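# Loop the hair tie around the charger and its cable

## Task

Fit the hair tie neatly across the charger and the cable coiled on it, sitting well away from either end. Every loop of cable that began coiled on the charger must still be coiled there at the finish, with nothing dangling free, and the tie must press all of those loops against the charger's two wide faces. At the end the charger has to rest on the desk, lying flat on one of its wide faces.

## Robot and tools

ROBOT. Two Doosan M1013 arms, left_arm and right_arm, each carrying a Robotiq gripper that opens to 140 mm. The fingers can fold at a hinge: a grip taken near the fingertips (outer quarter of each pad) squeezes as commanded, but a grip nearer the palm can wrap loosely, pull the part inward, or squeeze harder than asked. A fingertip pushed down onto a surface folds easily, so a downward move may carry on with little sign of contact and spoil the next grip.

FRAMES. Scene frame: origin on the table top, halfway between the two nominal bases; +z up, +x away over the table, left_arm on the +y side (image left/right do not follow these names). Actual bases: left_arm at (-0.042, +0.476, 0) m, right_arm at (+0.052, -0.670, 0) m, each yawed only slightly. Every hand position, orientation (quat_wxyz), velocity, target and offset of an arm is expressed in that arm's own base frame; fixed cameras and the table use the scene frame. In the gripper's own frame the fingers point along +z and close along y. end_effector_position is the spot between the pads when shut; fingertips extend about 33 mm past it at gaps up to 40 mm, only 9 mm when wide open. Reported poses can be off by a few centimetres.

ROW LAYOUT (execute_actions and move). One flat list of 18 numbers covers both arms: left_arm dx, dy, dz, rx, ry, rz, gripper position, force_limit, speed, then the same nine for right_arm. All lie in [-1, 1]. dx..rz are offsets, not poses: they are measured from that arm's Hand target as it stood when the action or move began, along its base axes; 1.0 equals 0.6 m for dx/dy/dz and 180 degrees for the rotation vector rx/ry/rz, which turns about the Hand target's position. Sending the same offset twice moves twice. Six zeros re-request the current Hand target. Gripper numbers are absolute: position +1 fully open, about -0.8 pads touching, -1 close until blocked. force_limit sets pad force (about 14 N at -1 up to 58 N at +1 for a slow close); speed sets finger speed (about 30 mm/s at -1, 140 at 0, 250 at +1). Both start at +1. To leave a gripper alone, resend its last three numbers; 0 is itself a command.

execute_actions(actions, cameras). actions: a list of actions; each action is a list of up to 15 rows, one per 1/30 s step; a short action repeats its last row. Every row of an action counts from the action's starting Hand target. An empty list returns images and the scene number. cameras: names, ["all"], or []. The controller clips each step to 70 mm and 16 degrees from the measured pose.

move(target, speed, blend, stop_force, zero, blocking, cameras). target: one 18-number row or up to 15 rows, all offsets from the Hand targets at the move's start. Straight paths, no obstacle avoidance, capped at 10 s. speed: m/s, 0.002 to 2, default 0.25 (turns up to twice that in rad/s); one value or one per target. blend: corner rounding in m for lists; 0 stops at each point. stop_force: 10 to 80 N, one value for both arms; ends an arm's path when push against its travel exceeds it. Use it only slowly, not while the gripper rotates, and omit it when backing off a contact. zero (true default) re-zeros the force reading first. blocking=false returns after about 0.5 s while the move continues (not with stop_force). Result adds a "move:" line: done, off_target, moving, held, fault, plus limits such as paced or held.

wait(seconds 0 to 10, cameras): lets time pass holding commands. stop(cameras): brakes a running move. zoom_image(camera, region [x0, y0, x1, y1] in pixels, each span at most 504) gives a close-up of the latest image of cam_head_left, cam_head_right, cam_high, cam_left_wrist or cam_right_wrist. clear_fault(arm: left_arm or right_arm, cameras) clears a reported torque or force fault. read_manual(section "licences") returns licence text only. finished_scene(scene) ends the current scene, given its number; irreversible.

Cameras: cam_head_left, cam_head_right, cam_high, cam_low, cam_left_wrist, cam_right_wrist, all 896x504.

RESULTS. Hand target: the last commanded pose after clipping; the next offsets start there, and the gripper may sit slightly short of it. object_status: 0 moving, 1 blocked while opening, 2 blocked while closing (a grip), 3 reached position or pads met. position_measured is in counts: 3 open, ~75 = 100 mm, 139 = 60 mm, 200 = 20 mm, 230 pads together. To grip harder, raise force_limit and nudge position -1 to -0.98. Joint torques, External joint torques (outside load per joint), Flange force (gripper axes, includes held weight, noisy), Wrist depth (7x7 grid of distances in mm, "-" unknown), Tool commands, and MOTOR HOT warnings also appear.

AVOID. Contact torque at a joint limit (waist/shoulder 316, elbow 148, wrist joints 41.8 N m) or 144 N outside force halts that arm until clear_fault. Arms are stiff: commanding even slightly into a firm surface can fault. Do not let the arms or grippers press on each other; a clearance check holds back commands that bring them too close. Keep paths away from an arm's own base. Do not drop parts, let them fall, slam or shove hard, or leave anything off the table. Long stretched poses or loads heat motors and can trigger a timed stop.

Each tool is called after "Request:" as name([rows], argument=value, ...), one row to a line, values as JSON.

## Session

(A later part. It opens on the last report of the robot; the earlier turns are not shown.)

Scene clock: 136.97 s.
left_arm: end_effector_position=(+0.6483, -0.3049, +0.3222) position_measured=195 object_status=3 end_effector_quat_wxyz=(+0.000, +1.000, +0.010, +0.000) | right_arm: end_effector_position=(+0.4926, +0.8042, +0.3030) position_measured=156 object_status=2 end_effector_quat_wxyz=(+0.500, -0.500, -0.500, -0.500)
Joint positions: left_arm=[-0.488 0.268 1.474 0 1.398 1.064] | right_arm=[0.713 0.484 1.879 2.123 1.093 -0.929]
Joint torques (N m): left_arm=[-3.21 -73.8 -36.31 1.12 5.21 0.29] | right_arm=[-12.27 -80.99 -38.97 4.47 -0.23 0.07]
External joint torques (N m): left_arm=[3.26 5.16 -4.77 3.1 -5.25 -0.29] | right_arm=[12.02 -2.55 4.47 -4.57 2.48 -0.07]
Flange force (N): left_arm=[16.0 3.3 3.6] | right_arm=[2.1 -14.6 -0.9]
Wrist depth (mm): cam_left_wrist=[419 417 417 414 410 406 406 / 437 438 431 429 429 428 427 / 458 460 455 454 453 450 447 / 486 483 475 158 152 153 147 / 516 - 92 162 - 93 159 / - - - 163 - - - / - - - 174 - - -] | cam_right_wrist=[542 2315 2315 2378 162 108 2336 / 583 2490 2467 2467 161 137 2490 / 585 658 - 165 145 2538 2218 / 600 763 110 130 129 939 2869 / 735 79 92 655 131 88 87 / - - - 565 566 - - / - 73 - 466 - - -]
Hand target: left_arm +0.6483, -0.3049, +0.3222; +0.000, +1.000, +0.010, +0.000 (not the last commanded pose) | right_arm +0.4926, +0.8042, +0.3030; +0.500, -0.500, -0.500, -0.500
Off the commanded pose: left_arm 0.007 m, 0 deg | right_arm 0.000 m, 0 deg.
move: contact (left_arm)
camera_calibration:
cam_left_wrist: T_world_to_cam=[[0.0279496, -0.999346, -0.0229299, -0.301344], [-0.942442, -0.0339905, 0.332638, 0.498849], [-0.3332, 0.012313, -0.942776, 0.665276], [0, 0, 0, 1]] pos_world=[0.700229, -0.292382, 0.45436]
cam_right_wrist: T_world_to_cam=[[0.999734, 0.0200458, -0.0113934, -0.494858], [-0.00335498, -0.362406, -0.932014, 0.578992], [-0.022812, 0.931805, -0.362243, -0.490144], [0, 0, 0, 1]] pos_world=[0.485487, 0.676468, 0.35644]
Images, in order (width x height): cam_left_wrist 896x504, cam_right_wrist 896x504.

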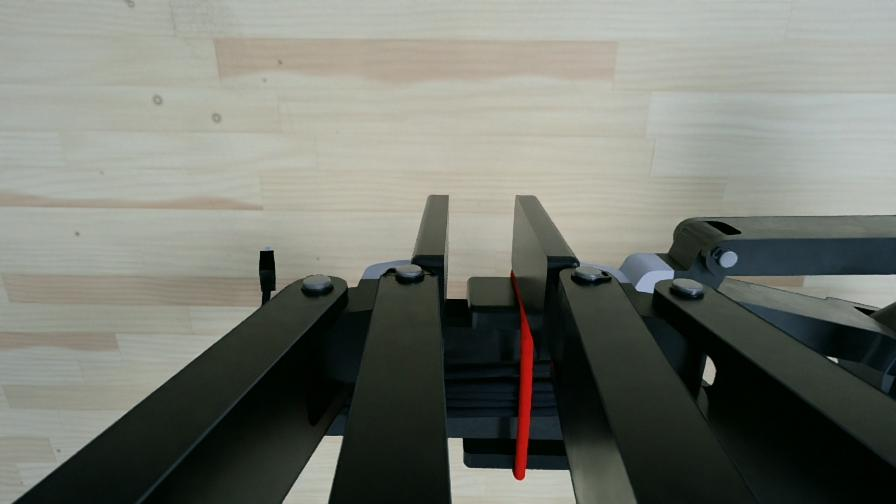

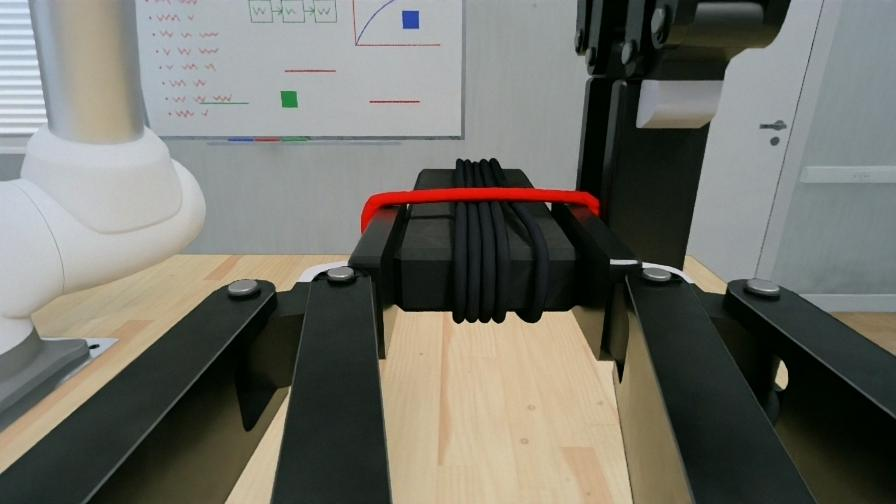

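Request:
move([
  [0.015,0,0,0,0,0,-0.52,0.8,-1,0,0,0,0,0,0,-1,0.8,-1],
  [0.015,-0.015,0,0,0,0,-0.52,0.8,-1,0,0,0,0,0,0,-1,0.8,-1],
], speed=0.08)

Request:
move([
  [-0.035,0,0,0,0,0,-0.52,0.8,-1,0,0,0,0,0,0,-1,0.8,-1],
], speed=0.015, stop_force=10, cameras=["cam_left_wrist","cam_right_wrist"])

Scene clock: 138.30 s.
left_arm: end_effector_position=(+0.6573, -0.3139, +0.3222) position_measured=195 object_status=3 end_effector_quat_wxyz=(+0.000, +1.000, +0.010, +0.000) | right_arm: end_effector_position=(+0.4926, +0.8042, +0.3030) position_measured=156 object_status=2 end_effector_quat_wxyz=(+0.500, -0.500, -0.500, -0.500)
Joint positions: left_arm=[-0.493 0.288 1.449 0 1.404 1.059] | right_arm=[0.713 0.484 1.879 2.123 1.093 -0.929]
Joint torques (N m): left_arm=[1.11 -73.49 -42.51 4.08 -0.25 0.11] | right_arm=[2.22 -84.61 -34.78 0.36 3.79 0]
External joint torques (N m): left_arm=[-1.09 3.28 1.46 0.15 0.2 -0.11] | right_arm=[-1.95 1.06 0.31 -0.51 -1.52 0]
Flange force (N): left_arm=[1.2 2.5 2.7] | right_arm=[0.3 2.5 -0.6]
Wrist depth (mm): cam_left_wrist=[414 414 413 412 413 409 406 / 438 440 431 433 432 428 428 / 467 457 459 453 453 448 448 / 491 484 480 159 151 167 154 / 512 - 92 164 - 93 171 / - - - 166 - - - / - - - 177 - - -] | cam_right_wrist=[539 2378 2356 2356 169 115 99 / 583 2444 2490 2444 2295 118 2490 / 589 661 - 166 163 134 2666 / 596 752 109 130 128 138 - / 731 79 92 648 131 88 2749 / - - - 570 566 - - / - 73 - 465 - - -]
Hand target: left_arm +0.6573, -0.3139, +0.3222; +0.000, +1.000, +0.010, +0.000 | right_arm +0.4926, +0.8042, +0.3030; +0.500, -0.500, -0.500, -0.500
Off the commanded pose: left_arm 0.000 m, 0 deg | right_arm 0.000 m, 0 deg.
move: done

Scene clock: 140.00 s.
left_arm: end_effector_position=(+0.6450, -0.3139, +0.3223) position_measured=195 object_status=3 end_effector_quat_wxyz=(+0.000, +1.000, +0.010, +0.001) | right_arm: end_effector_position=(+0.4926, +0.8042, +0.3030) position_measured=156 object_status=2 end_effector_quat_wxyz=(+0.500, -0.500, -0.500, -0.500)
Joint positions: left_arm=[-0.501 0.27 1.473 0 1.398 1.05] | right_arm=[0.713 0.484 1.879 2.123 1.093 -0.929]
Joint torques (N m): left_arm=[-5.64 -74.25 -36.63 -0.08 5.02 0.24] | right_arm=[-11.17 -80.76 -40 4.62 -0.36 0.03]
External joint torques (N m): left_arm=[5.77 4.95 -4.6 4.32 -5.07 -0.24] | right_arm=[11.03 -2.78 5.5 -4.73 2.62 -0.03]
Flange force (N): left_arm=[17.2 0.1 3.5] | right_arm=[2.0 -15.2 -3.9]
Wrist depth (mm): cam_left_wrist=[417 415 415 414 411 409 406 / 438 435 435 435 426 430 426 / 460 461 459 453 451 447 443 / 484 480 476 158 151 151 146 / 517 - 92 153 - 93 154 / - - - - - - - / - - - 174 - - -] | cam_right_wrist=[539 2275 2356 2444 150 105 2336 / 583 2444 2421 2378 129 128 2721 / 585 695 2749 174 135 2538 2749 / 598 750 109 130 127 2693 3341 / 733 79 91 657 131 87 2613 / - - - 569 568 - - / - 73 - 464 - - -]
Hand target: left_arm +0.6450, -0.3139, +0.3222; +0.000, +1.000, +0.010, +0.001 (not the last commanded pose) | right_arm +0.4926, +0.8042, +0.3030; +0.500, -0.500, -0.500, -0.500
Off the commanded pose: left_arm 0.009 m, 0 deg | right_arm 0.000 m, 0 deg.
move: contact (left_arm)
camera_calibration:
cam_left_wrist: T_world_to_cam=[[0.0279923, -0.999348, -0.0228226, -0.31032], [-0.942588, -0.0339896, 0.332223, 0.495597], [-0.332782, 0.0122126, -0.942925, 0.664095], [0, 0, 0, 1]] pos_world=[0.696829, -0.301382, 0.454461]
cam_right_wrist: T_world_to_cam=[[0.999734, 0.0200458, -0.0113934, -0.494858], [-0.00335498, -0.362406, -0.932014, 0.578992], [-0.022812, 0.931805, -0.362243, -0.490144], [0, 0, 0, 1]] pos_world=[0.485487, 0.676468, 0.35644]
Images, in order (width x height): cam_left_wrist 896x504, cam_right_wrist 896x504.

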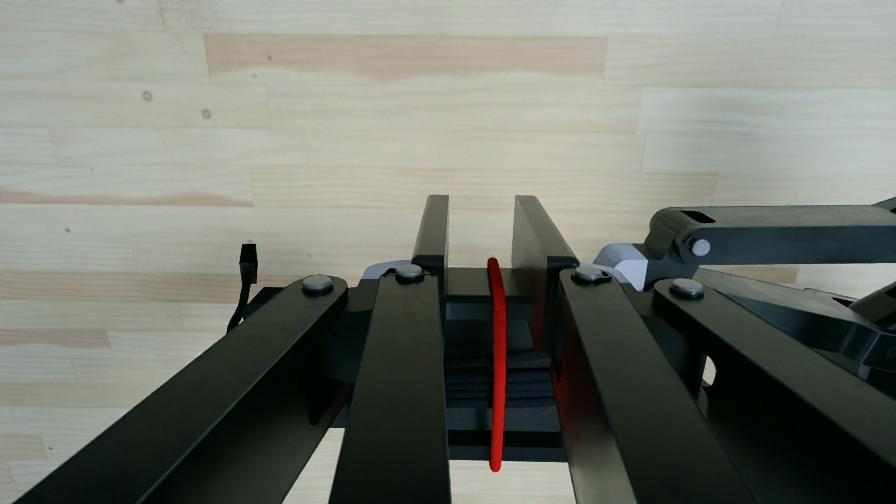

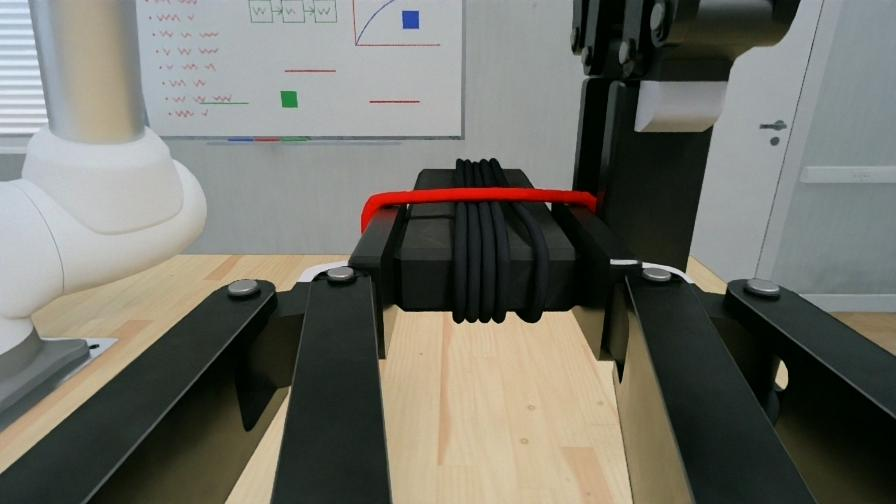

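Request:
move([
  [0.0006,0,0,0,0,0,-0.52,0.8,-1,0,0,0,0,0,0,-1,0.8,-1],
  [0.0006,0.045,0,0,0,0,-0.52,0.8,-1,0,0,0,0,0,0,-1,0.8,-1],
], speed=0.03, cameras=["cam_left_wrist","cam_right_wrist"])

Scene clock: 142.00 s.
left_arm: end_effector_position=(+0.6453, -0.2870, +0.3222) position_measured=195 object_status=3 end_effector_quat_wxyz=(+0.000, +1.000, +0.010, +0.001) | right_arm: end_effector_position=(+0.4926, +0.8042, +0.3030) position_measured=156 object_status=2 end_effector_quat_wxyz=(+0.500, -0.500, -0.500, -0.500)
Joint positions: left_arm=[-0.467 0.252 1.495 0 1.393 1.084] | right_arm=[0.713 0.484 1.879 2.123 1.093 -0.929]
Joint torques (N m): left_arm=[-16.91 -77.39 -24.22 -5.25 14.84 0.85] | right_arm=[-37.03 -77.36 -50.07 13.15 -7.1 0.11]
External joint torques (N m): left_arm=[16.69 10.68 -16.89 9.48 -14.9 -0.85] | right_arm=[37.05 -6.05 15.64 -13.28 9.35 -0.11]
Flange force (N): left_arm=[51.1 -0.8 4.4] | right_arm=[1.5 -46.8 -5.1]
Wrist depth (mm): cam_left_wrist=[417 417 411 413 410 410 408 / 438 435 437 432 430 429 429 / 461 459 459 453 453 449 449 / 486 486 477 157 466 155 147 / 516 - 92 162 - 93 154 / - - - 163 - - - / - - - - - - -] | cam_right_wrist=[546 2444 2356 2336 172 128 2315 / 590 2421 2467 2514 155 2467 2514 / 588 695 2749 158 160 2514 2378 / 601 949 110 129 129 2666 - / 735 79 92 655 131 88 2587 / - - - 569 570 - 74 / - 73 - 466 - - -]
Hand target: left_arm +0.6453, -0.2869, +0.3222; +0.000, +1.000, +0.010, +0.001 | right_arm +0.4926, +0.8042, +0.3030; +0.500, -0.500, -0.500, -0.500
Off the commanded pose: left_arm 0.000 m, 0 deg | right_arm 0.000 m, 0 deg.
move: done
camera_calibration:
cam_left_wrist: T_world_to_cam=[[0.028051, -0.999343, -0.0229552, -0.283427], [-0.942544, -0.0340906, 0.332338, 0.496716], [-0.332902, 0.0123139, -0.942881, 0.663864], [0, 0, 0, 1]] pos_world=[0.697129, -0.274482, 0.454361]
cam_right_wrist: T_world_to_cam=[[0.999734, 0.0200458, -0.0113934, -0.494858], [-0.00335498, -0.362406, -0.932014, 0.578992], [-0.022812, 0.931805, -0.362243, -0.490144], [0, 0, 0, 1]] pos_world=[0.485487, 0.676468, 0.35644]
Images, in order (width x height): cam_left_wrist 896x504, cam_right_wrist 896x504.

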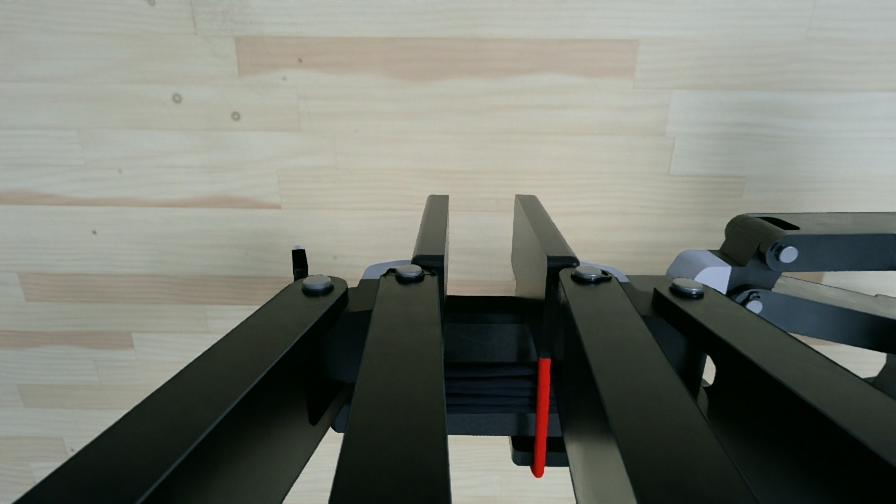

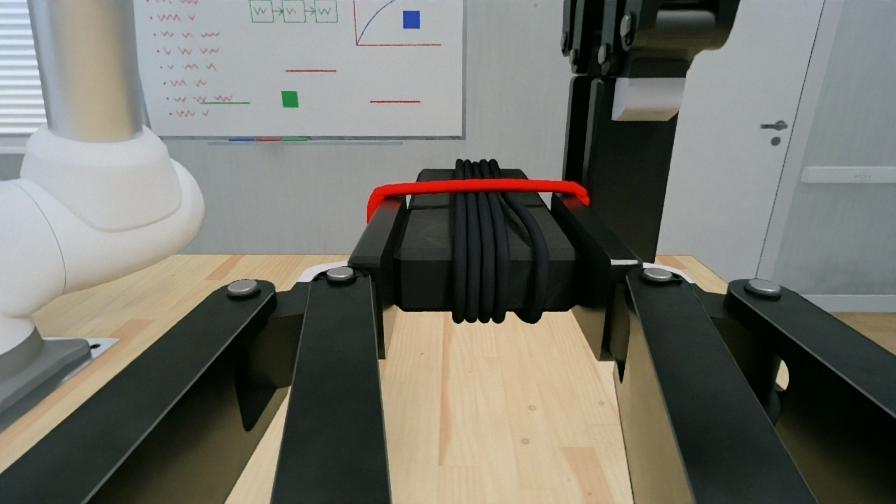

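Request:
move([
  [0.0012,0,0,0,0,0,-0.52,0.8,-1,0,0,0,0,0,0,-1,0.8,-1],
  [0.0012,0.022,0,0,0,0,-0.52,0.8,-1,0,0,0,0,0,0,-1,0.8,-1],
], speed=0.03, cameras=["cam_left_wrist","cam_right_wrist"])

Scene clock: 143.40 s.
left_arm: end_effector_position=(+0.6460, -0.2738, +0.3222) position_measured=195 object_status=3 end_effector_quat_wxyz=(+0.000, +1.000, +0.010, +0.001) | right_arm: end_effector_position=(+0.4927, +0.8042, +0.3030) position_measured=156 object_status=2 end_effector_quat_wxyz=(+0.500, -0.500, -0.500, -0.500)
Joint positions: left_arm=[-0.45 0.245 1.505 0 1.391 1.101] | right_arm=[0.713 0.484 1.879 2.123 1.093 -0.929]
Joint torques (N m): left_arm=[2.67 -68.6 -42.11 4.04 -0.21 0.28] | right_arm=[1.92 -84.16 -34.93 0.38 3.71 0.03]
External joint torques (N m): left_arm=[-2.78 2.75 1.12 0.17 0.15 -0.28] | right_arm=[-1.76 0.75 0.48 -0.51 -1.45 -0.03]
Flange force (N): left_arm=[0.0 4.8 2.2] | right_arm=[0.5 1.8 -1.0]
Wrist depth (mm): cam_left_wrist=[418 418 412 412 411 410 406 / 436 433 436 434 429 428 428 / 461 461 459 453 452 452 447 / 487 483 475 158 467 470 151 / 511 - 92 162 - 93 153 / - - - - - - - / - - - - - - -] | cam_right_wrist=[551 2399 2356 2336 154 2275 2613 / 590 2467 2538 2421 166 2444 1926 / 594 680 - 169 172 2514 2562 / 603 895 109 130 129 2721 - / 735 79 92 653 131 88 2778 / - - - 565 569 - - / - 73 - 465 - - -]
Hand target: left_arm +0.6460, -0.2737, +0.3222; +0.000, +1.000, +0.010, +0.001 | right_arm +0.4926, +0.8042, +0.3030; +0.500, -0.500, -0.500, -0.500
Off the commanded pose: left_arm 0.000 m, 0 deg | right_arm 0.000 m, 0 deg.
move: done
camera_calibration:
cam_left_wrist: T_world_to_cam=[[0.0279911, -0.999347, -0.0228273, -0.270276], [-0.942546, -0.0339915, 0.332343, 0.497945], [-0.332902, 0.0122131, -0.942882, 0.663942], [0, 0, 0, 1]] pos_world=[0.697929, -0.261282, 0.45436]
cam_right_wrist: T_world_to_cam=[[0.999736, 0.0199524, -0.0113576, -0.494907], [-0.00335547, -0.362406, -0.932014, 0.578956], [-0.022712, 0.931807, -0.362244, -0.490098], [0, 0, 0, 1]] pos_world=[0.485588, 0.676368, 0.35644]
Images, in order (width x height): cam_left_wrist 896x504, cam_right_wrist 896x504.

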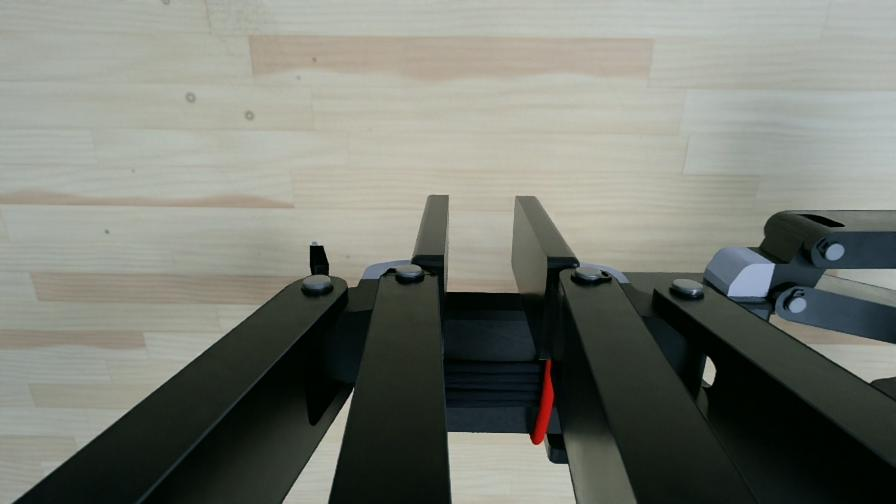

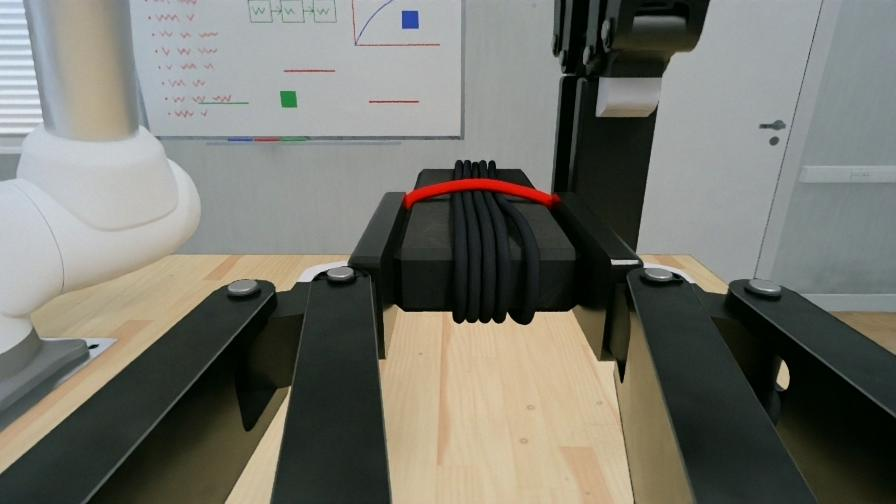

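Request:
move([
  [0.03,0,0,0,0,0,-0.52,0.8,-1,0,0,0,0,0,0,-1,0.8,-1],
  [0.03,0,0.13,0,0,0,-0.52,0.8,-1,0,0,0,0,0,0,-1,0.8,-1],
  [-0.0788,-0.0053,0.13,0,0,-0.5,-0.52,0.8,-1,0,0,0,0,0,0,-1,0.8,-1],
  [-0.0788,-0.0053,0.13,0,0,-0.5,0.15,0.8,-1,0,0,0,0,0,0,-1,0.8,-1],
], speed=0.25, cameras=["cam_left_wrist","cam_right_wrist"])

Scene clock: 150.87 s.
left_arm: end_effector_position=(+0.5988, -0.2769, +0.4002) position_measured=110 object_status=0 end_effector_quat_wxyz=(+0.001, +0.714, -0.700, +0.000) | right_arm: end_effector_position=(+0.4926, +0.8042, +0.3030) position_measured=156 object_status=2 end_effector_quat_wxyz=(+0.500, -0.500, -0.500, -0.500)
Joint positions: left_arm=[-0.485 0.163 1.464 -0.001 1.514 2.638] | right_arm=[0.713 0.484 1.879 2.123 1.093 -0.929]
Joint torques (N m): left_arm=[2.48 -60.71 -43.07 4.05 -0.23 0.06] | right_arm=[2.24 -84.18 -34.78 0.29 3.74 0.02]
External joint torques (N m): left_arm=[-2.52 3.06 1.74 0.14 0.2 -0.06] | right_arm=[-2.14 0.79 0.33 -0.42 -1.49 -0.03]
Flange force (N): left_arm=[4.2 0.4 2.9] | right_arm=[0.5 2.3 -1.0]
Wrist depth (mm): cam_left_wrist=[488 485 484 203 477 483 477 / 511 507 509 210 500 499 501 / 540 536 532 222 528 525 524 / 577 571 145 236 228 551 558 / - - 603 586 592 118 - / - - 636 635 623 - - / - - 665 667 669 - -] | cam_right_wrist=[554 2378 2275 2275 2315 2275 2095 / 586 2467 2444 2256 3034 2421 2444 / 592 702 2562 169 2490 2587 2562 / 600 883 109 130 129 2693 2467 / 729 79 92 660 131 87 87 / - - - 570 565 - - / - 73 - 463 - - -]
Hand target: left_arm +0.5988, -0.2769, +0.4002; +0.001, +0.714, -0.700, +0.000 | right_arm +0.4926, +0.8042, +0.3030; +0.500, -0.500, -0.500, -0.500
Off the commanded pose: left_arm 0.000 m, 0 deg | right_arm 0.000 m, 0 deg.
move: done
camera_calibration:
cam_left_wrist: T_world_to_cam=[[-0.999347, -0.0279942, -0.0228253, 0.613865], [-0.0339926, 0.942577, 0.332255, 0.153848], [0.0122134, 0.332814, -0.942913, 0.603943], [0, 0, 0, 1]] pos_world=[0.611318, -0.328829, 0.532361]
cam_right_wrist: T_world_to_cam=[[0.999734, 0.0200816, -0.0113, -0.494915], [-0.003255, -0.362405, -0.932015, 0.578943], [-0.0228115, 0.931804, -0.362244, -0.490143], [0, 0, 0, 1]] pos_world=[0.485487, 0.676468, 0.35644]
Images, in order (width x height): cam_left_wrist 896x504, cam_right_wrist 896x504.

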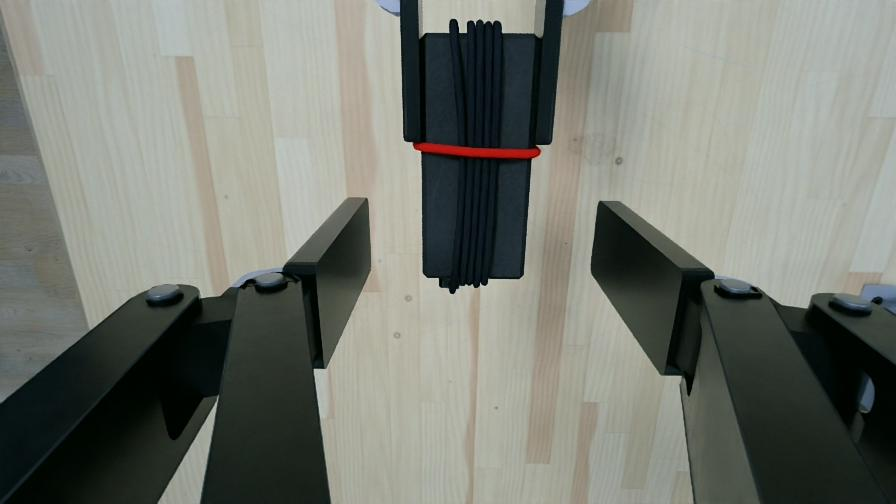

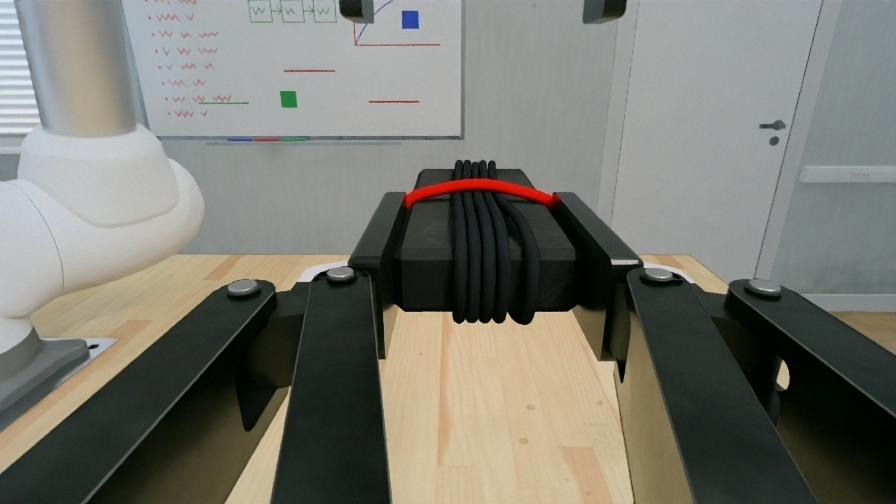

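Request:
move([
  [0,-0.002,-0.122,0,0,0,0.15,0.8,-1,0,0,0,0,0,0,-1,0.8,-1],
  [0,-0.002,-0.122,0,0,0,-1,0.8,-1,0,0,0,0,0,0,-1,0.8,-1],
], speed=0.1)

Request:
wait(seconds=1, cameras=["cam_left_wrist"])

Scene clock: 153.93 s.
left_arm: end_effector_position=(+0.5987, -0.2781, +0.3270) position_measured=157 object_status=0 end_effector_quat_wxyz=(+0.001, +0.714, -0.700, +0.000) | right_arm: end_effector_position=(+0.4926, +0.8042, +0.3030) position_measured=156 object_status=2 end_effector_quat_wxyz=(+0.500, -0.500, -0.500, -0.500)
Joint positions: left_arm=[-0.486 0.178 1.578 -0.001 1.385 2.636] | right_arm=[0.713 0.484 1.879 2.123 1.093 -0.929]
Joint torques (N m): left_arm=[2.86 -56.35 -40.61 4.43 -1.97 0.04] | right_arm=[7.03 -91.44 -38.31 0.43 6.95 0.06]
External joint torques (N m): left_arm=[-2.96 -1.79 0 -0.31 1.94 -0.04] | right_arm=[-7.04 7.85 3.83 -0.55 -4.7 -0.07]
Flange force (N): left_arm=[3.0 4.2 -3.9] | right_arm=[-6.8 7.2 -2.6]
Wrist depth (mm): cam_left_wrist=[423 421 418 133 134 413 411 / 442 437 438 140 141 433 431 / 467 461 462 146 152 453 455 / 487 483 475 155 154 480 478 / 511 - - 164 162 - 500 / - - - 546 - - - / - - - 570 - - -] | cam_right_wrist=[554 2336 166 2295 161 2256 - / 592 2444 2514 2467 2421 2490 2639 / 589 670 - 172 193 2613 2721 / 596 871 109 130 128 2721 - / 729 79 92 653 131 87 87 / - - - 566 569 - - / - 73 - 462 - - -]
Hand target: left_arm +0.5988, -0.2781, +0.3270; +0.001, +0.714, -0.700, +0.000 | right_arm +0.4926, +0.8042, +0.3030; +0.500, -0.500, -0.500, -0.500
Off the commanded pose: left_arm 0.000 m, 0 deg | right_arm 0.000 m, 0 deg.
move: done

Scene clock: 154.93 s.
left_arm: end_effector_position=(+0.5988, -0.2781, +0.3270) position_measured=157 object_status=2 end_effector_quat_wxyz=(+0.001, +0.714, -0.700, +0.000) | right_arm: end_effector_position=(+0.4926, +0.8042, +0.3030) position_measured=156 object_status=2 end_effector_quat_wxyz=(+0.500, -0.500, -0.500, -0.500)
Joint positions: left_arm=[-0.486 0.178 1.578 -0.001 1.385 2.636] | right_arm=[0.713 0.484 1.879 2.123 1.093 -0.929]
Joint torques (N m): left_arm=[2.98 -56.21 -40.68 4.4 -1.98 0.05] | right_arm=[7.07 -91.22 -38.05 0.5 6.94 0.05]
External joint torques (N m): left_arm=[-3 -2.64 -0.11 -0.25 1.95 -0.05] | right_arm=[-7.06 7.76 3.58 -0.63 -4.68 -0.05]
Flange force (N): left_arm=[2.6 5.3 -4.4] | right_arm=[-6.5 7.6 -2.4]
Wrist depth (mm): cam_left_wrist=[421 418 420 134 135 413 413 / 443 437 439 140 141 431 433 / 467 464 462 146 151 455 461 / 490 488 478 155 154 478 478 / 510 - - 164 161 - 502 / - - - 537 - - - / - - - 581 - - -] | cam_right_wrist=[552 2237 166 2315 161 2378 2315 / 585 2514 2444 2490 2356 2490 2467 / 585 663 - 175 2514 2613 2587 / 597 758 110 129 129 2721 3299 / 731 79 92 657 131 87 2869 / - - - 568 568 - 74 / - 73 - 463 - - -]
Hand target: left_arm +0.5988, -0.2781, +0.3270; +0.001, +0.714, -0.700, +0.000 | right_arm +0.4926, +0.8042, +0.3030; +0.500, -0.500, -0.500, -0.500
Tool commands: left_gripper/position=-1.0 left_gripper/force_limit=+0.8 left_gripper/speed=-1.0 right_gripper/position=-1.0 right_gripper/force_limit=+0.8 right_gripper/speed=-1.0
Off the commanded pose: left_arm 0.000 m, 0 deg | right_arm 0.000 m, 0 deg.
wait: 1.00 s; at rest by 0.17 s
camera_calibration:
cam_left_wrist: T_world_to_cam=[[-0.999348, -0.0279915, -0.0228243, 0.612161], [-0.0339898, 0.942577, 0.332255, 0.179299], [0.0122133, 0.332814, -0.942913, 0.535321], [0, 0, 0, 1]] pos_world=[0.611318, -0.330029, 0.45916]
Images, in order (width x height): cam_left_wrist 896x504.

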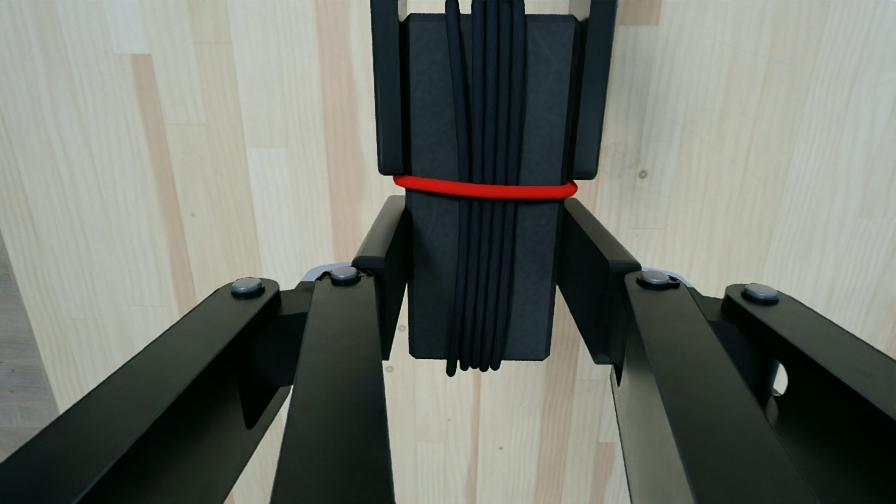

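Release right and back off.

Request:
execute_actions([
  [[0,0,0,0,0,0,-1,0.8,-1,0,0,0,0,0,0,-0.1,0.8,-1]],
  [[0,0,0,0,0,0,-1,0.8,-1,0,0,0,0,0,0,-0.1,0.8,-1]],
])

Request:
move([
  [0,0,0,0,0,0,-1,0.8,-1,0,-0.12,0,0,0,0,-0.1,0.8,-1],
  [0,0,0,0,0,0,-1,0.8,-1,0,-0.35,0.1,0,0,0,-0.1,0.8,-1],
], speed=[0.08,0.3], cameras=["cam_left_wrist","cam_right_wrist","cam_low"])

Request:
zoom_image(camera="cam_low", region=[340, 130, 440, 220])

Scene clock: 157.37 s.
left_arm: end_effector_position=(+0.5988, -0.2781, +0.3270) position_measured=157 object_status=2 end_effector_quat_wxyz=(+0.001, +0.714, -0.700, +0.000) | right_arm: end_effector_position=(+0.4926, +0.8042, +0.3030) position_measured=141 object_status=3 end_effector_quat_wxyz=(+0.500, -0.500, -0.500, -0.500)
Joint positions: left_arm=[-0.486 0.178 1.578 -0.001 1.385 2.636] | right_arm=[0.713 0.484 1.879 2.123 1.093 -0.929]
Joint torques (N m): left_arm=[1.95 -63.7 -44.17 3.95 -0.25 0.03] | right_arm=[2.07 -81.47 -32.85 -0.33 2.8 0.05]
External joint torques (N m): left_arm=[-1.91 4.67 3.31 0.21 0.22 -0.03] | right_arm=[-2.12 -2.22 -1.66 0.22 -0.54 -0.06]
External joint torques at the end of the 1st action: left_arm=[-2.28 4.22 3.35 0.19 0.19 -0.03] | right_arm=[-2.39 -2.13 -1.57 0.21 -0.55 -0.03]
Flange force (N): left_arm=[3.1 0.4 5.8] | right_arm=[3.7 2.2 -1.1]
Flange force at the end of the 1st action (N): left_arm=[3.2 1.3 5.8] | right_arm=[3.6 2.4 -1.5]
Wrist depth (mm): cam_left_wrist=[422 423 420 136 136 413 414 / 439 441 440 140 138 435 431 / 462 466 461 147 154 456 450 / 491 491 474 154 155 481 480 / 511 - - 164 161 - 502 / - - - 542 - - - / - - - 584 - - -] | cam_right_wrist=[552 2336 166 2356 162 2336 2421 / 588 2467 2467 2490 2444 2421 2467 / 588 647 2721 175 2514 2613 2587 / 601 727 111 130 130 2749 2838 / 769 84 94 655 131 88 2838 / - - 523 569 593 - - / - - - 466 463 - -]
Hand target: left_arm +0.5988, -0.2781, +0.3270; +0.001, +0.714, -0.700, +0.000 | right_arm +0.4926, +0.8042, +0.3030; +0.500, -0.500, -0.500, -0.500
Off the commanded pose: left_arm 0.000 m, 0 deg | right_arm 0.000 m, 0 deg.

Scene clock: 159.53 s.
left_arm: end_effector_position=(+0.5988, -0.2781, +0.3270) position_measured=157 object_status=2 end_effector_quat_wxyz=(+0.001, +0.714, -0.700, +0.000) | right_arm: end_effector_position=(+0.4926, +0.5943, +0.3629) position_measured=141 object_status=3 end_effector_quat_wxyz=(+0.500, -0.500, -0.500, -0.500)
Joint positions: left_arm=[-0.486 0.178 1.578 -0.001 1.385 2.636] | right_arm=[0.427 0.254 2.088 1.877 1.269 -0.817]
Joint torques (N m): left_arm=[2.51 -63.57 -44.16 3.98 -0.2 0.08] | right_arm=[2.16 -60.26 -33.14 0.42 2.58 0.02]
External joint torques (N m): left_arm=[-2.49 4.59 3.32 0.18 0.17 -0.08] | right_arm=[-2.26 -0.78 -1.53 0.47 -0.53 -0.02]
Flange force (N): left_arm=[3.8 1.0 5.9] | right_arm=[2.1 2.7 -1.7]
Wrist depth (mm): cam_left_wrist=[423 419 419 135 412 414 413 / 441 441 438 140 431 433 433 / 462 464 461 148 454 459 451 / 490 487 478 155 155 482 475 / 513 - - 164 162 - 497 / - - - 542 - - - / - - - 575 - - -] | cam_right_wrist=[2275 761 2562 355 2538 2538 2538 / 2693 812 2639 376 2562 2639 2721 / 711 827 - 393 2490 2749 2838 / 693 854 111 1019 132 2932 3142 / 708 84 94 846 151 88 2999 / - - 608 663 666 - - / - - - 545 543 - -]
Hand target: left_arm +0.5988, -0.2781, +0.3270; +0.001, +0.714, -0.700, +0.000 | right_arm +0.4926, +0.5942, +0.3630; +0.500, -0.500, -0.500, -0.500
Off the commanded pose: left_arm 0.000 m, 0 deg | right_arm 0.000 m, 0 deg.
move: done
camera_calibration:
cam_left_wrist: T_world_to_cam=[[-0.999347, -0.0279928, -0.0228279, 0.612162], [-0.0339934, 0.942546, 0.332343, 0.17925], [0.0122131, 0.332902, -0.942882, 0.535336], [0, 0, 0, 1]] pos_world=[0.611318, -0.330029, 0.45916]
cam_right_wrist: T_world_to_cam=[[0.999732, 0.0201391, -0.0114292, -0.489995], [-0.00335449, -0.362407, -0.932014, 0.55875], [-0.022912, 0.931802, -0.362242, -0.27281], [0, 0, 0, 1]] pos_world=[0.485487, 0.466568, 0.41634]
Images, in order (width x height): cam_low 896x504, cam_left_wrist 896x504, cam_right_wrist 896x504.

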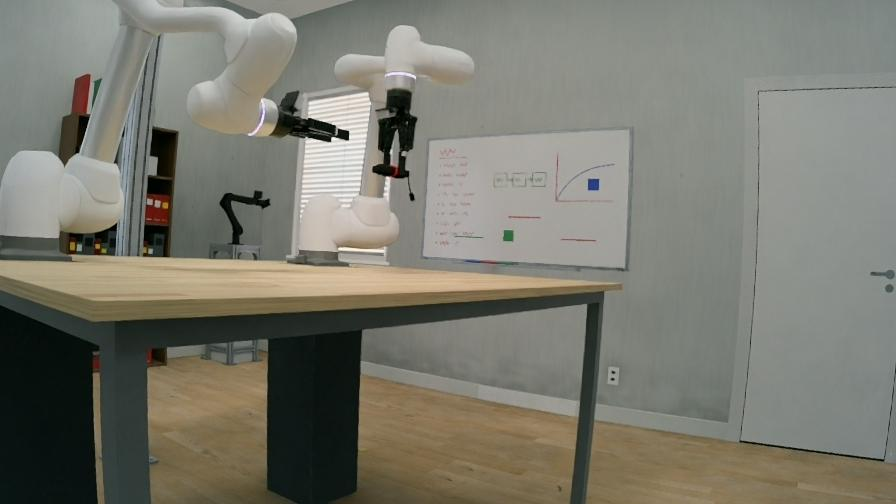

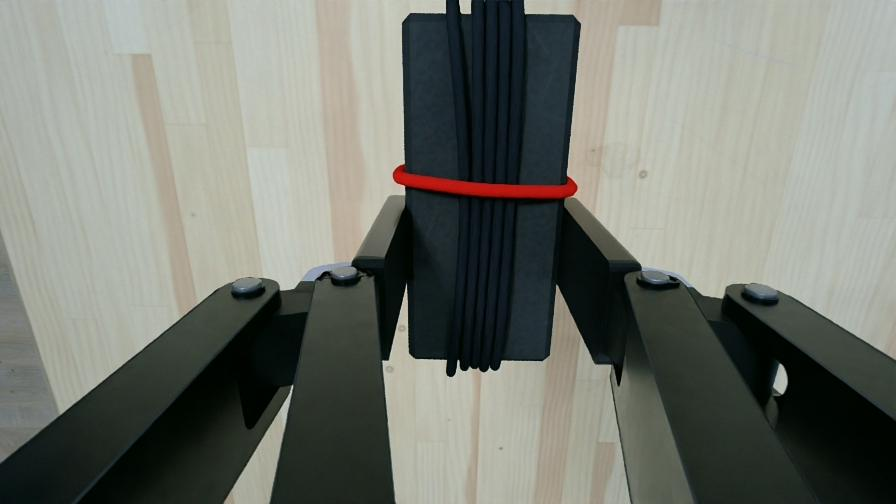

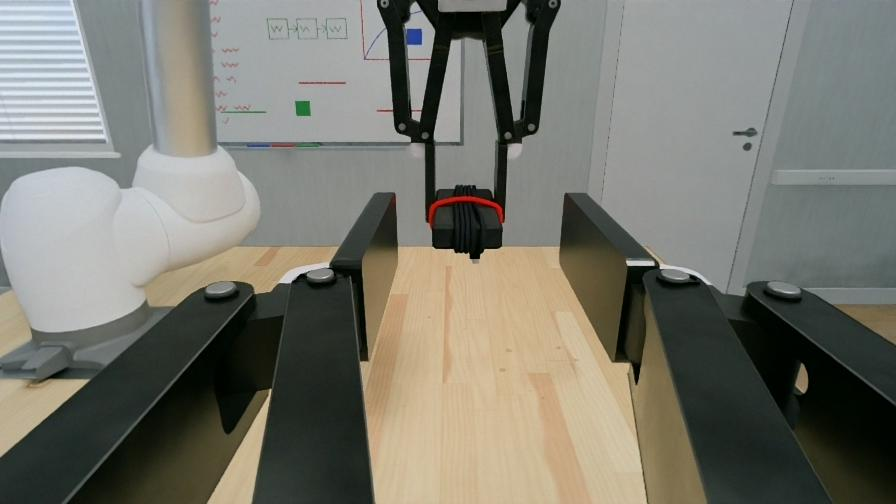

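Scaled by 5.040.

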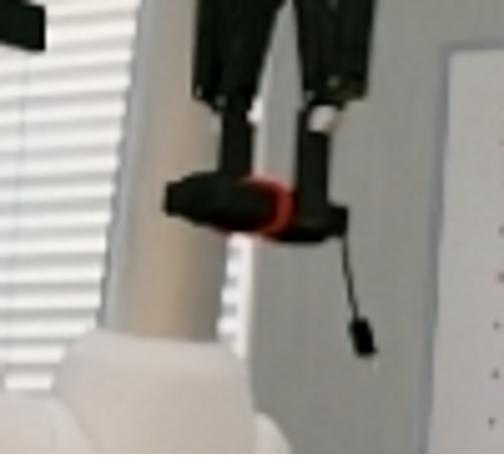

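Request:
move([
  [0,0,-0.43,0,0,0,-1,0.8,-1,0,0,0,0,0,0,-0.1,0.8,-1],
], speed=0.15, cameras=["cam_low"])

Request:
move([
  [0,0,-0.05,0,0,0,-1,0.8,-1,0,0,0,0,0,0,-0.1,0.8,-1],
], speed=0.01, stop_force=10, cameras=["cam_left_wrist","cam_low","cam_right_wrist"])

Request:
zoom_image(camera="cam_low", region=[340, 200, 440, 290])

Scene clock: 162.03 s.
left_arm: end_effector_position=(+0.5988, -0.2781, +0.0691) position_measured=157 object_status=2 end_effector_quat_wxyz=(+0.001, +0.714, -0.700, +0.000) | right_arm: end_effector_position=(+0.4926, +0.5942, +0.3630) position_measured=141 object_status=3 end_effector_quat_wxyz=(+0.500, -0.500, -0.500, -0.500)
Joint positions: left_arm=[-0.486 0.347 1.864 -0.002 0.931 2.637] | right_arm=[0.426 0.254 2.088 1.877 1.269 -0.817]
Joint torques (N m): left_arm=[2.41 -72.44 -35.74 3.16 -0.22 0.06] | right_arm=[1.98 -60.74 -32.98 0.76 2.59 0.02]
External joint torques (N m): left_arm=[-2.41 3.87 2.3 0.24 0.19 -0.06] | right_arm=[-2.02 -0.41 -1.7 0.13 -0.54 -0.02]
Flange force (N): left_arm=[3.6 1.1 5.3] | right_arm=[1.9 3.5 -1.3]
Wrist depth (mm): cam_left_wrist=[185 184 184 135 181 183 181 / 194 194 193 139 192 191 190 / 205 204 203 144 197 200 200 / 216 215 210 154 155 211 211 / 225 - - 164 161 - 220 / - - - 240 238 - - / - - - 254 254 - -] | cam_right_wrist=[2490 725 2514 325 464 2587 2336 / 2869 788 2693 340 476 2721 2514 / 723 822 - 364 2749 2808 - / 687 849 111 392 131 3034 2900 / 708 84 94 445 151 88 2778 / - - 605 610 636 - 73 / - - - 527 542 - -]
Hand target: left_arm +0.5988, -0.2781, +0.0690; +0.001, +0.714, -0.700, +0.000 | right_arm +0.4926, +0.5942, +0.3630; +0.500, -0.500, -0.500, -0.500
Off the commanded pose: left_arm 0.000 m, 0 deg | right_arm 0.000 m, 0 deg.
move: done
Images, in order (width x height): cam_low 896x504.

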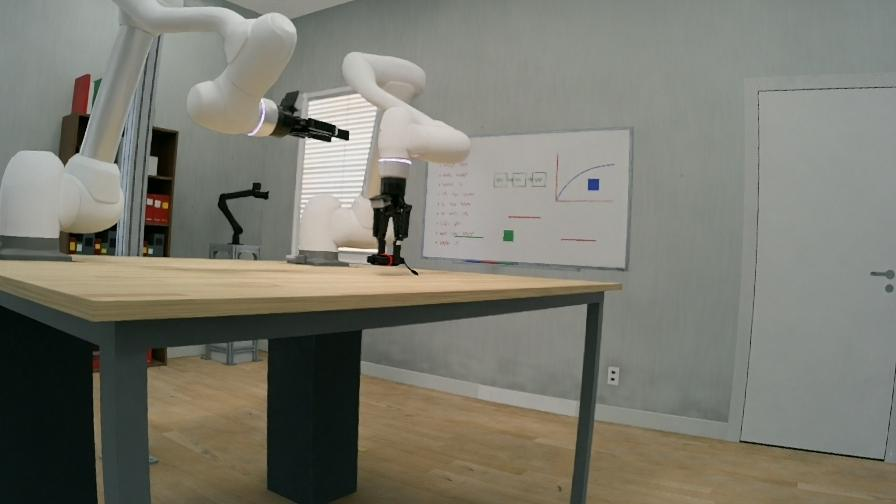

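Scene clock: 165.47 s.
left_arm: end_effector_position=(+0.5989, -0.2782, +0.0410) position_measured=157 object_status=2 end_effector_quat_wxyz=(+0.001, +0.714, -0.700, +0.000) | right_arm: end_effector_position=(+0.4926, +0.5942, +0.3630) position_measured=141 object_status=3 end_effector_quat_wxyz=(+0.500, -0.500, -0.500, -0.500)
Joint positions: left_arm=[-0.486 0.377 1.884 -0.002 0.881 2.637] | right_arm=[0.426 0.254 2.088 1.877 1.269 -0.817]
Joint torques (N m): left_arm=[2.13 -63.29 -27.41 3.32 -0.31 0.05] | right_arm=[2.3 -59.5 -33.17 0.71 2.54 0.07]
External joint torques (N m): left_arm=[-2.14 -6.84 -4.72 -0.07 0.28 -0.05] | right_arm=[-2.28 -1.85 -1.56 0.17 -0.48 -0.08]
Flange force (N): left_arm=[3.2 1.0 -11.0] | right_arm=[3.5 1.7 -2.7]
Wrist depth (mm): cam_left_wrist=[159 159 159 136 156 156 156 / 168 168 167 141 165 164 164 / 176 175 175 147 170 173 172 / 186 185 182 155 155 182 183 / 195 - - 165 161 - 189 / - - - 206 205 - - / - - - 220 219 - -] | cam_right_wrist=[- 719 2514 331 2538 2562 2587 / 2666 774 2587 340 466 2693 - / 693 807 3105 363 400 2749 3428 / 691 851 111 387 132 2965 - / 709 84 94 444 151 88 87 / - - 614 493 611 - 73 / - - - 527 544 - -]
Hand target: left_arm +0.5989, -0.2782, +0.0410; +0.001, +0.714, -0.700, +0.000 (not the last commanded pose) | right_arm +0.4926, +0.5942, +0.3630; +0.500, -0.500, -0.500, -0.500
Off the commanded pose: left_arm 0.002 m, 0 deg | right_arm 0.000 m, 0 deg.
move: contact (left_arm)
camera_calibration:
cam_left_wrist: T_world_to_cam=[[-0.999342, -0.0280214, -0.0230425, 0.605758], [-0.0340889, 0.942619, 0.332126, 0.274423], [0.0124136, 0.332693, -0.942954, 0.265491], [0, 0, 0, 1]] pos_world=[0.611418, -0.33003, 0.173161]
cam_right_wrist: T_world_to_cam=[[0.999734, 0.0200458, -0.0113934, -0.489964], [-0.00335498, -0.362406, -0.932014, 0.558808], [-0.022812, 0.931805, -0.362243, -0.27273], [0, 0, 0, 1]] pos_world=[0.485487, 0.466468, 0.41644]
Images, in order (width x height): cam_low 896x504, cam_left_wrist 896x504, cam_right_wrist 896x504.

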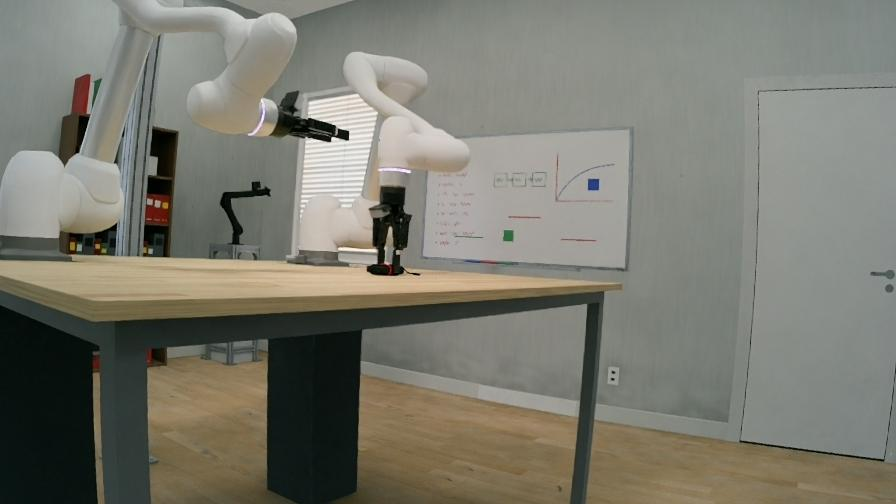

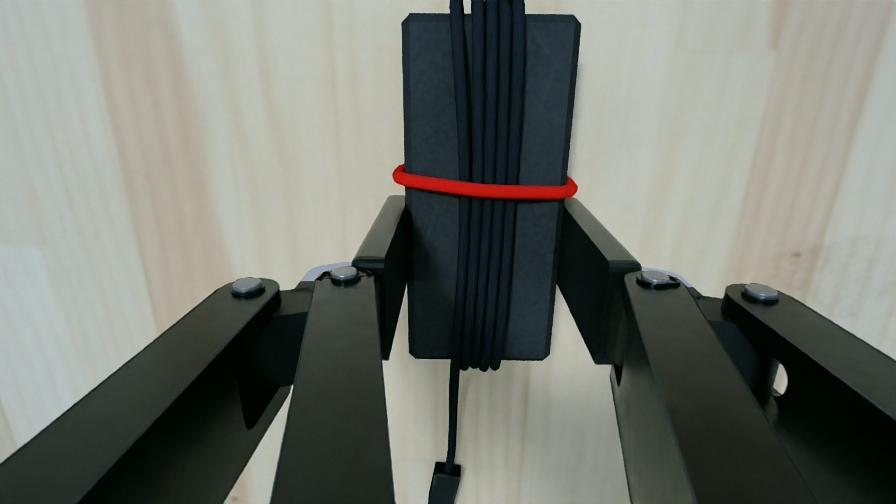

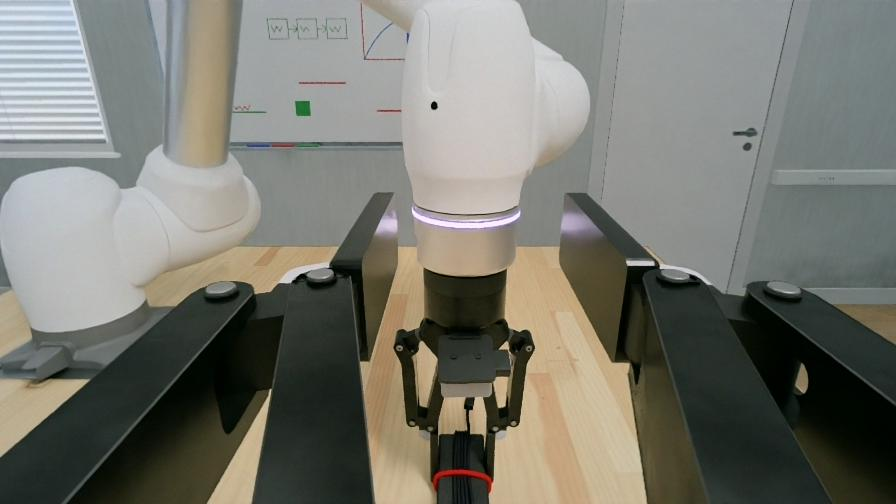

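Scaled by 5.040.

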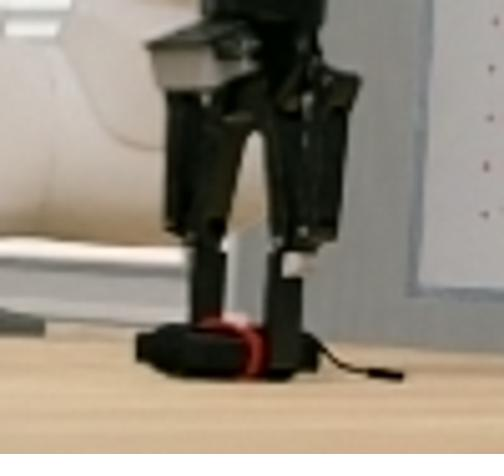

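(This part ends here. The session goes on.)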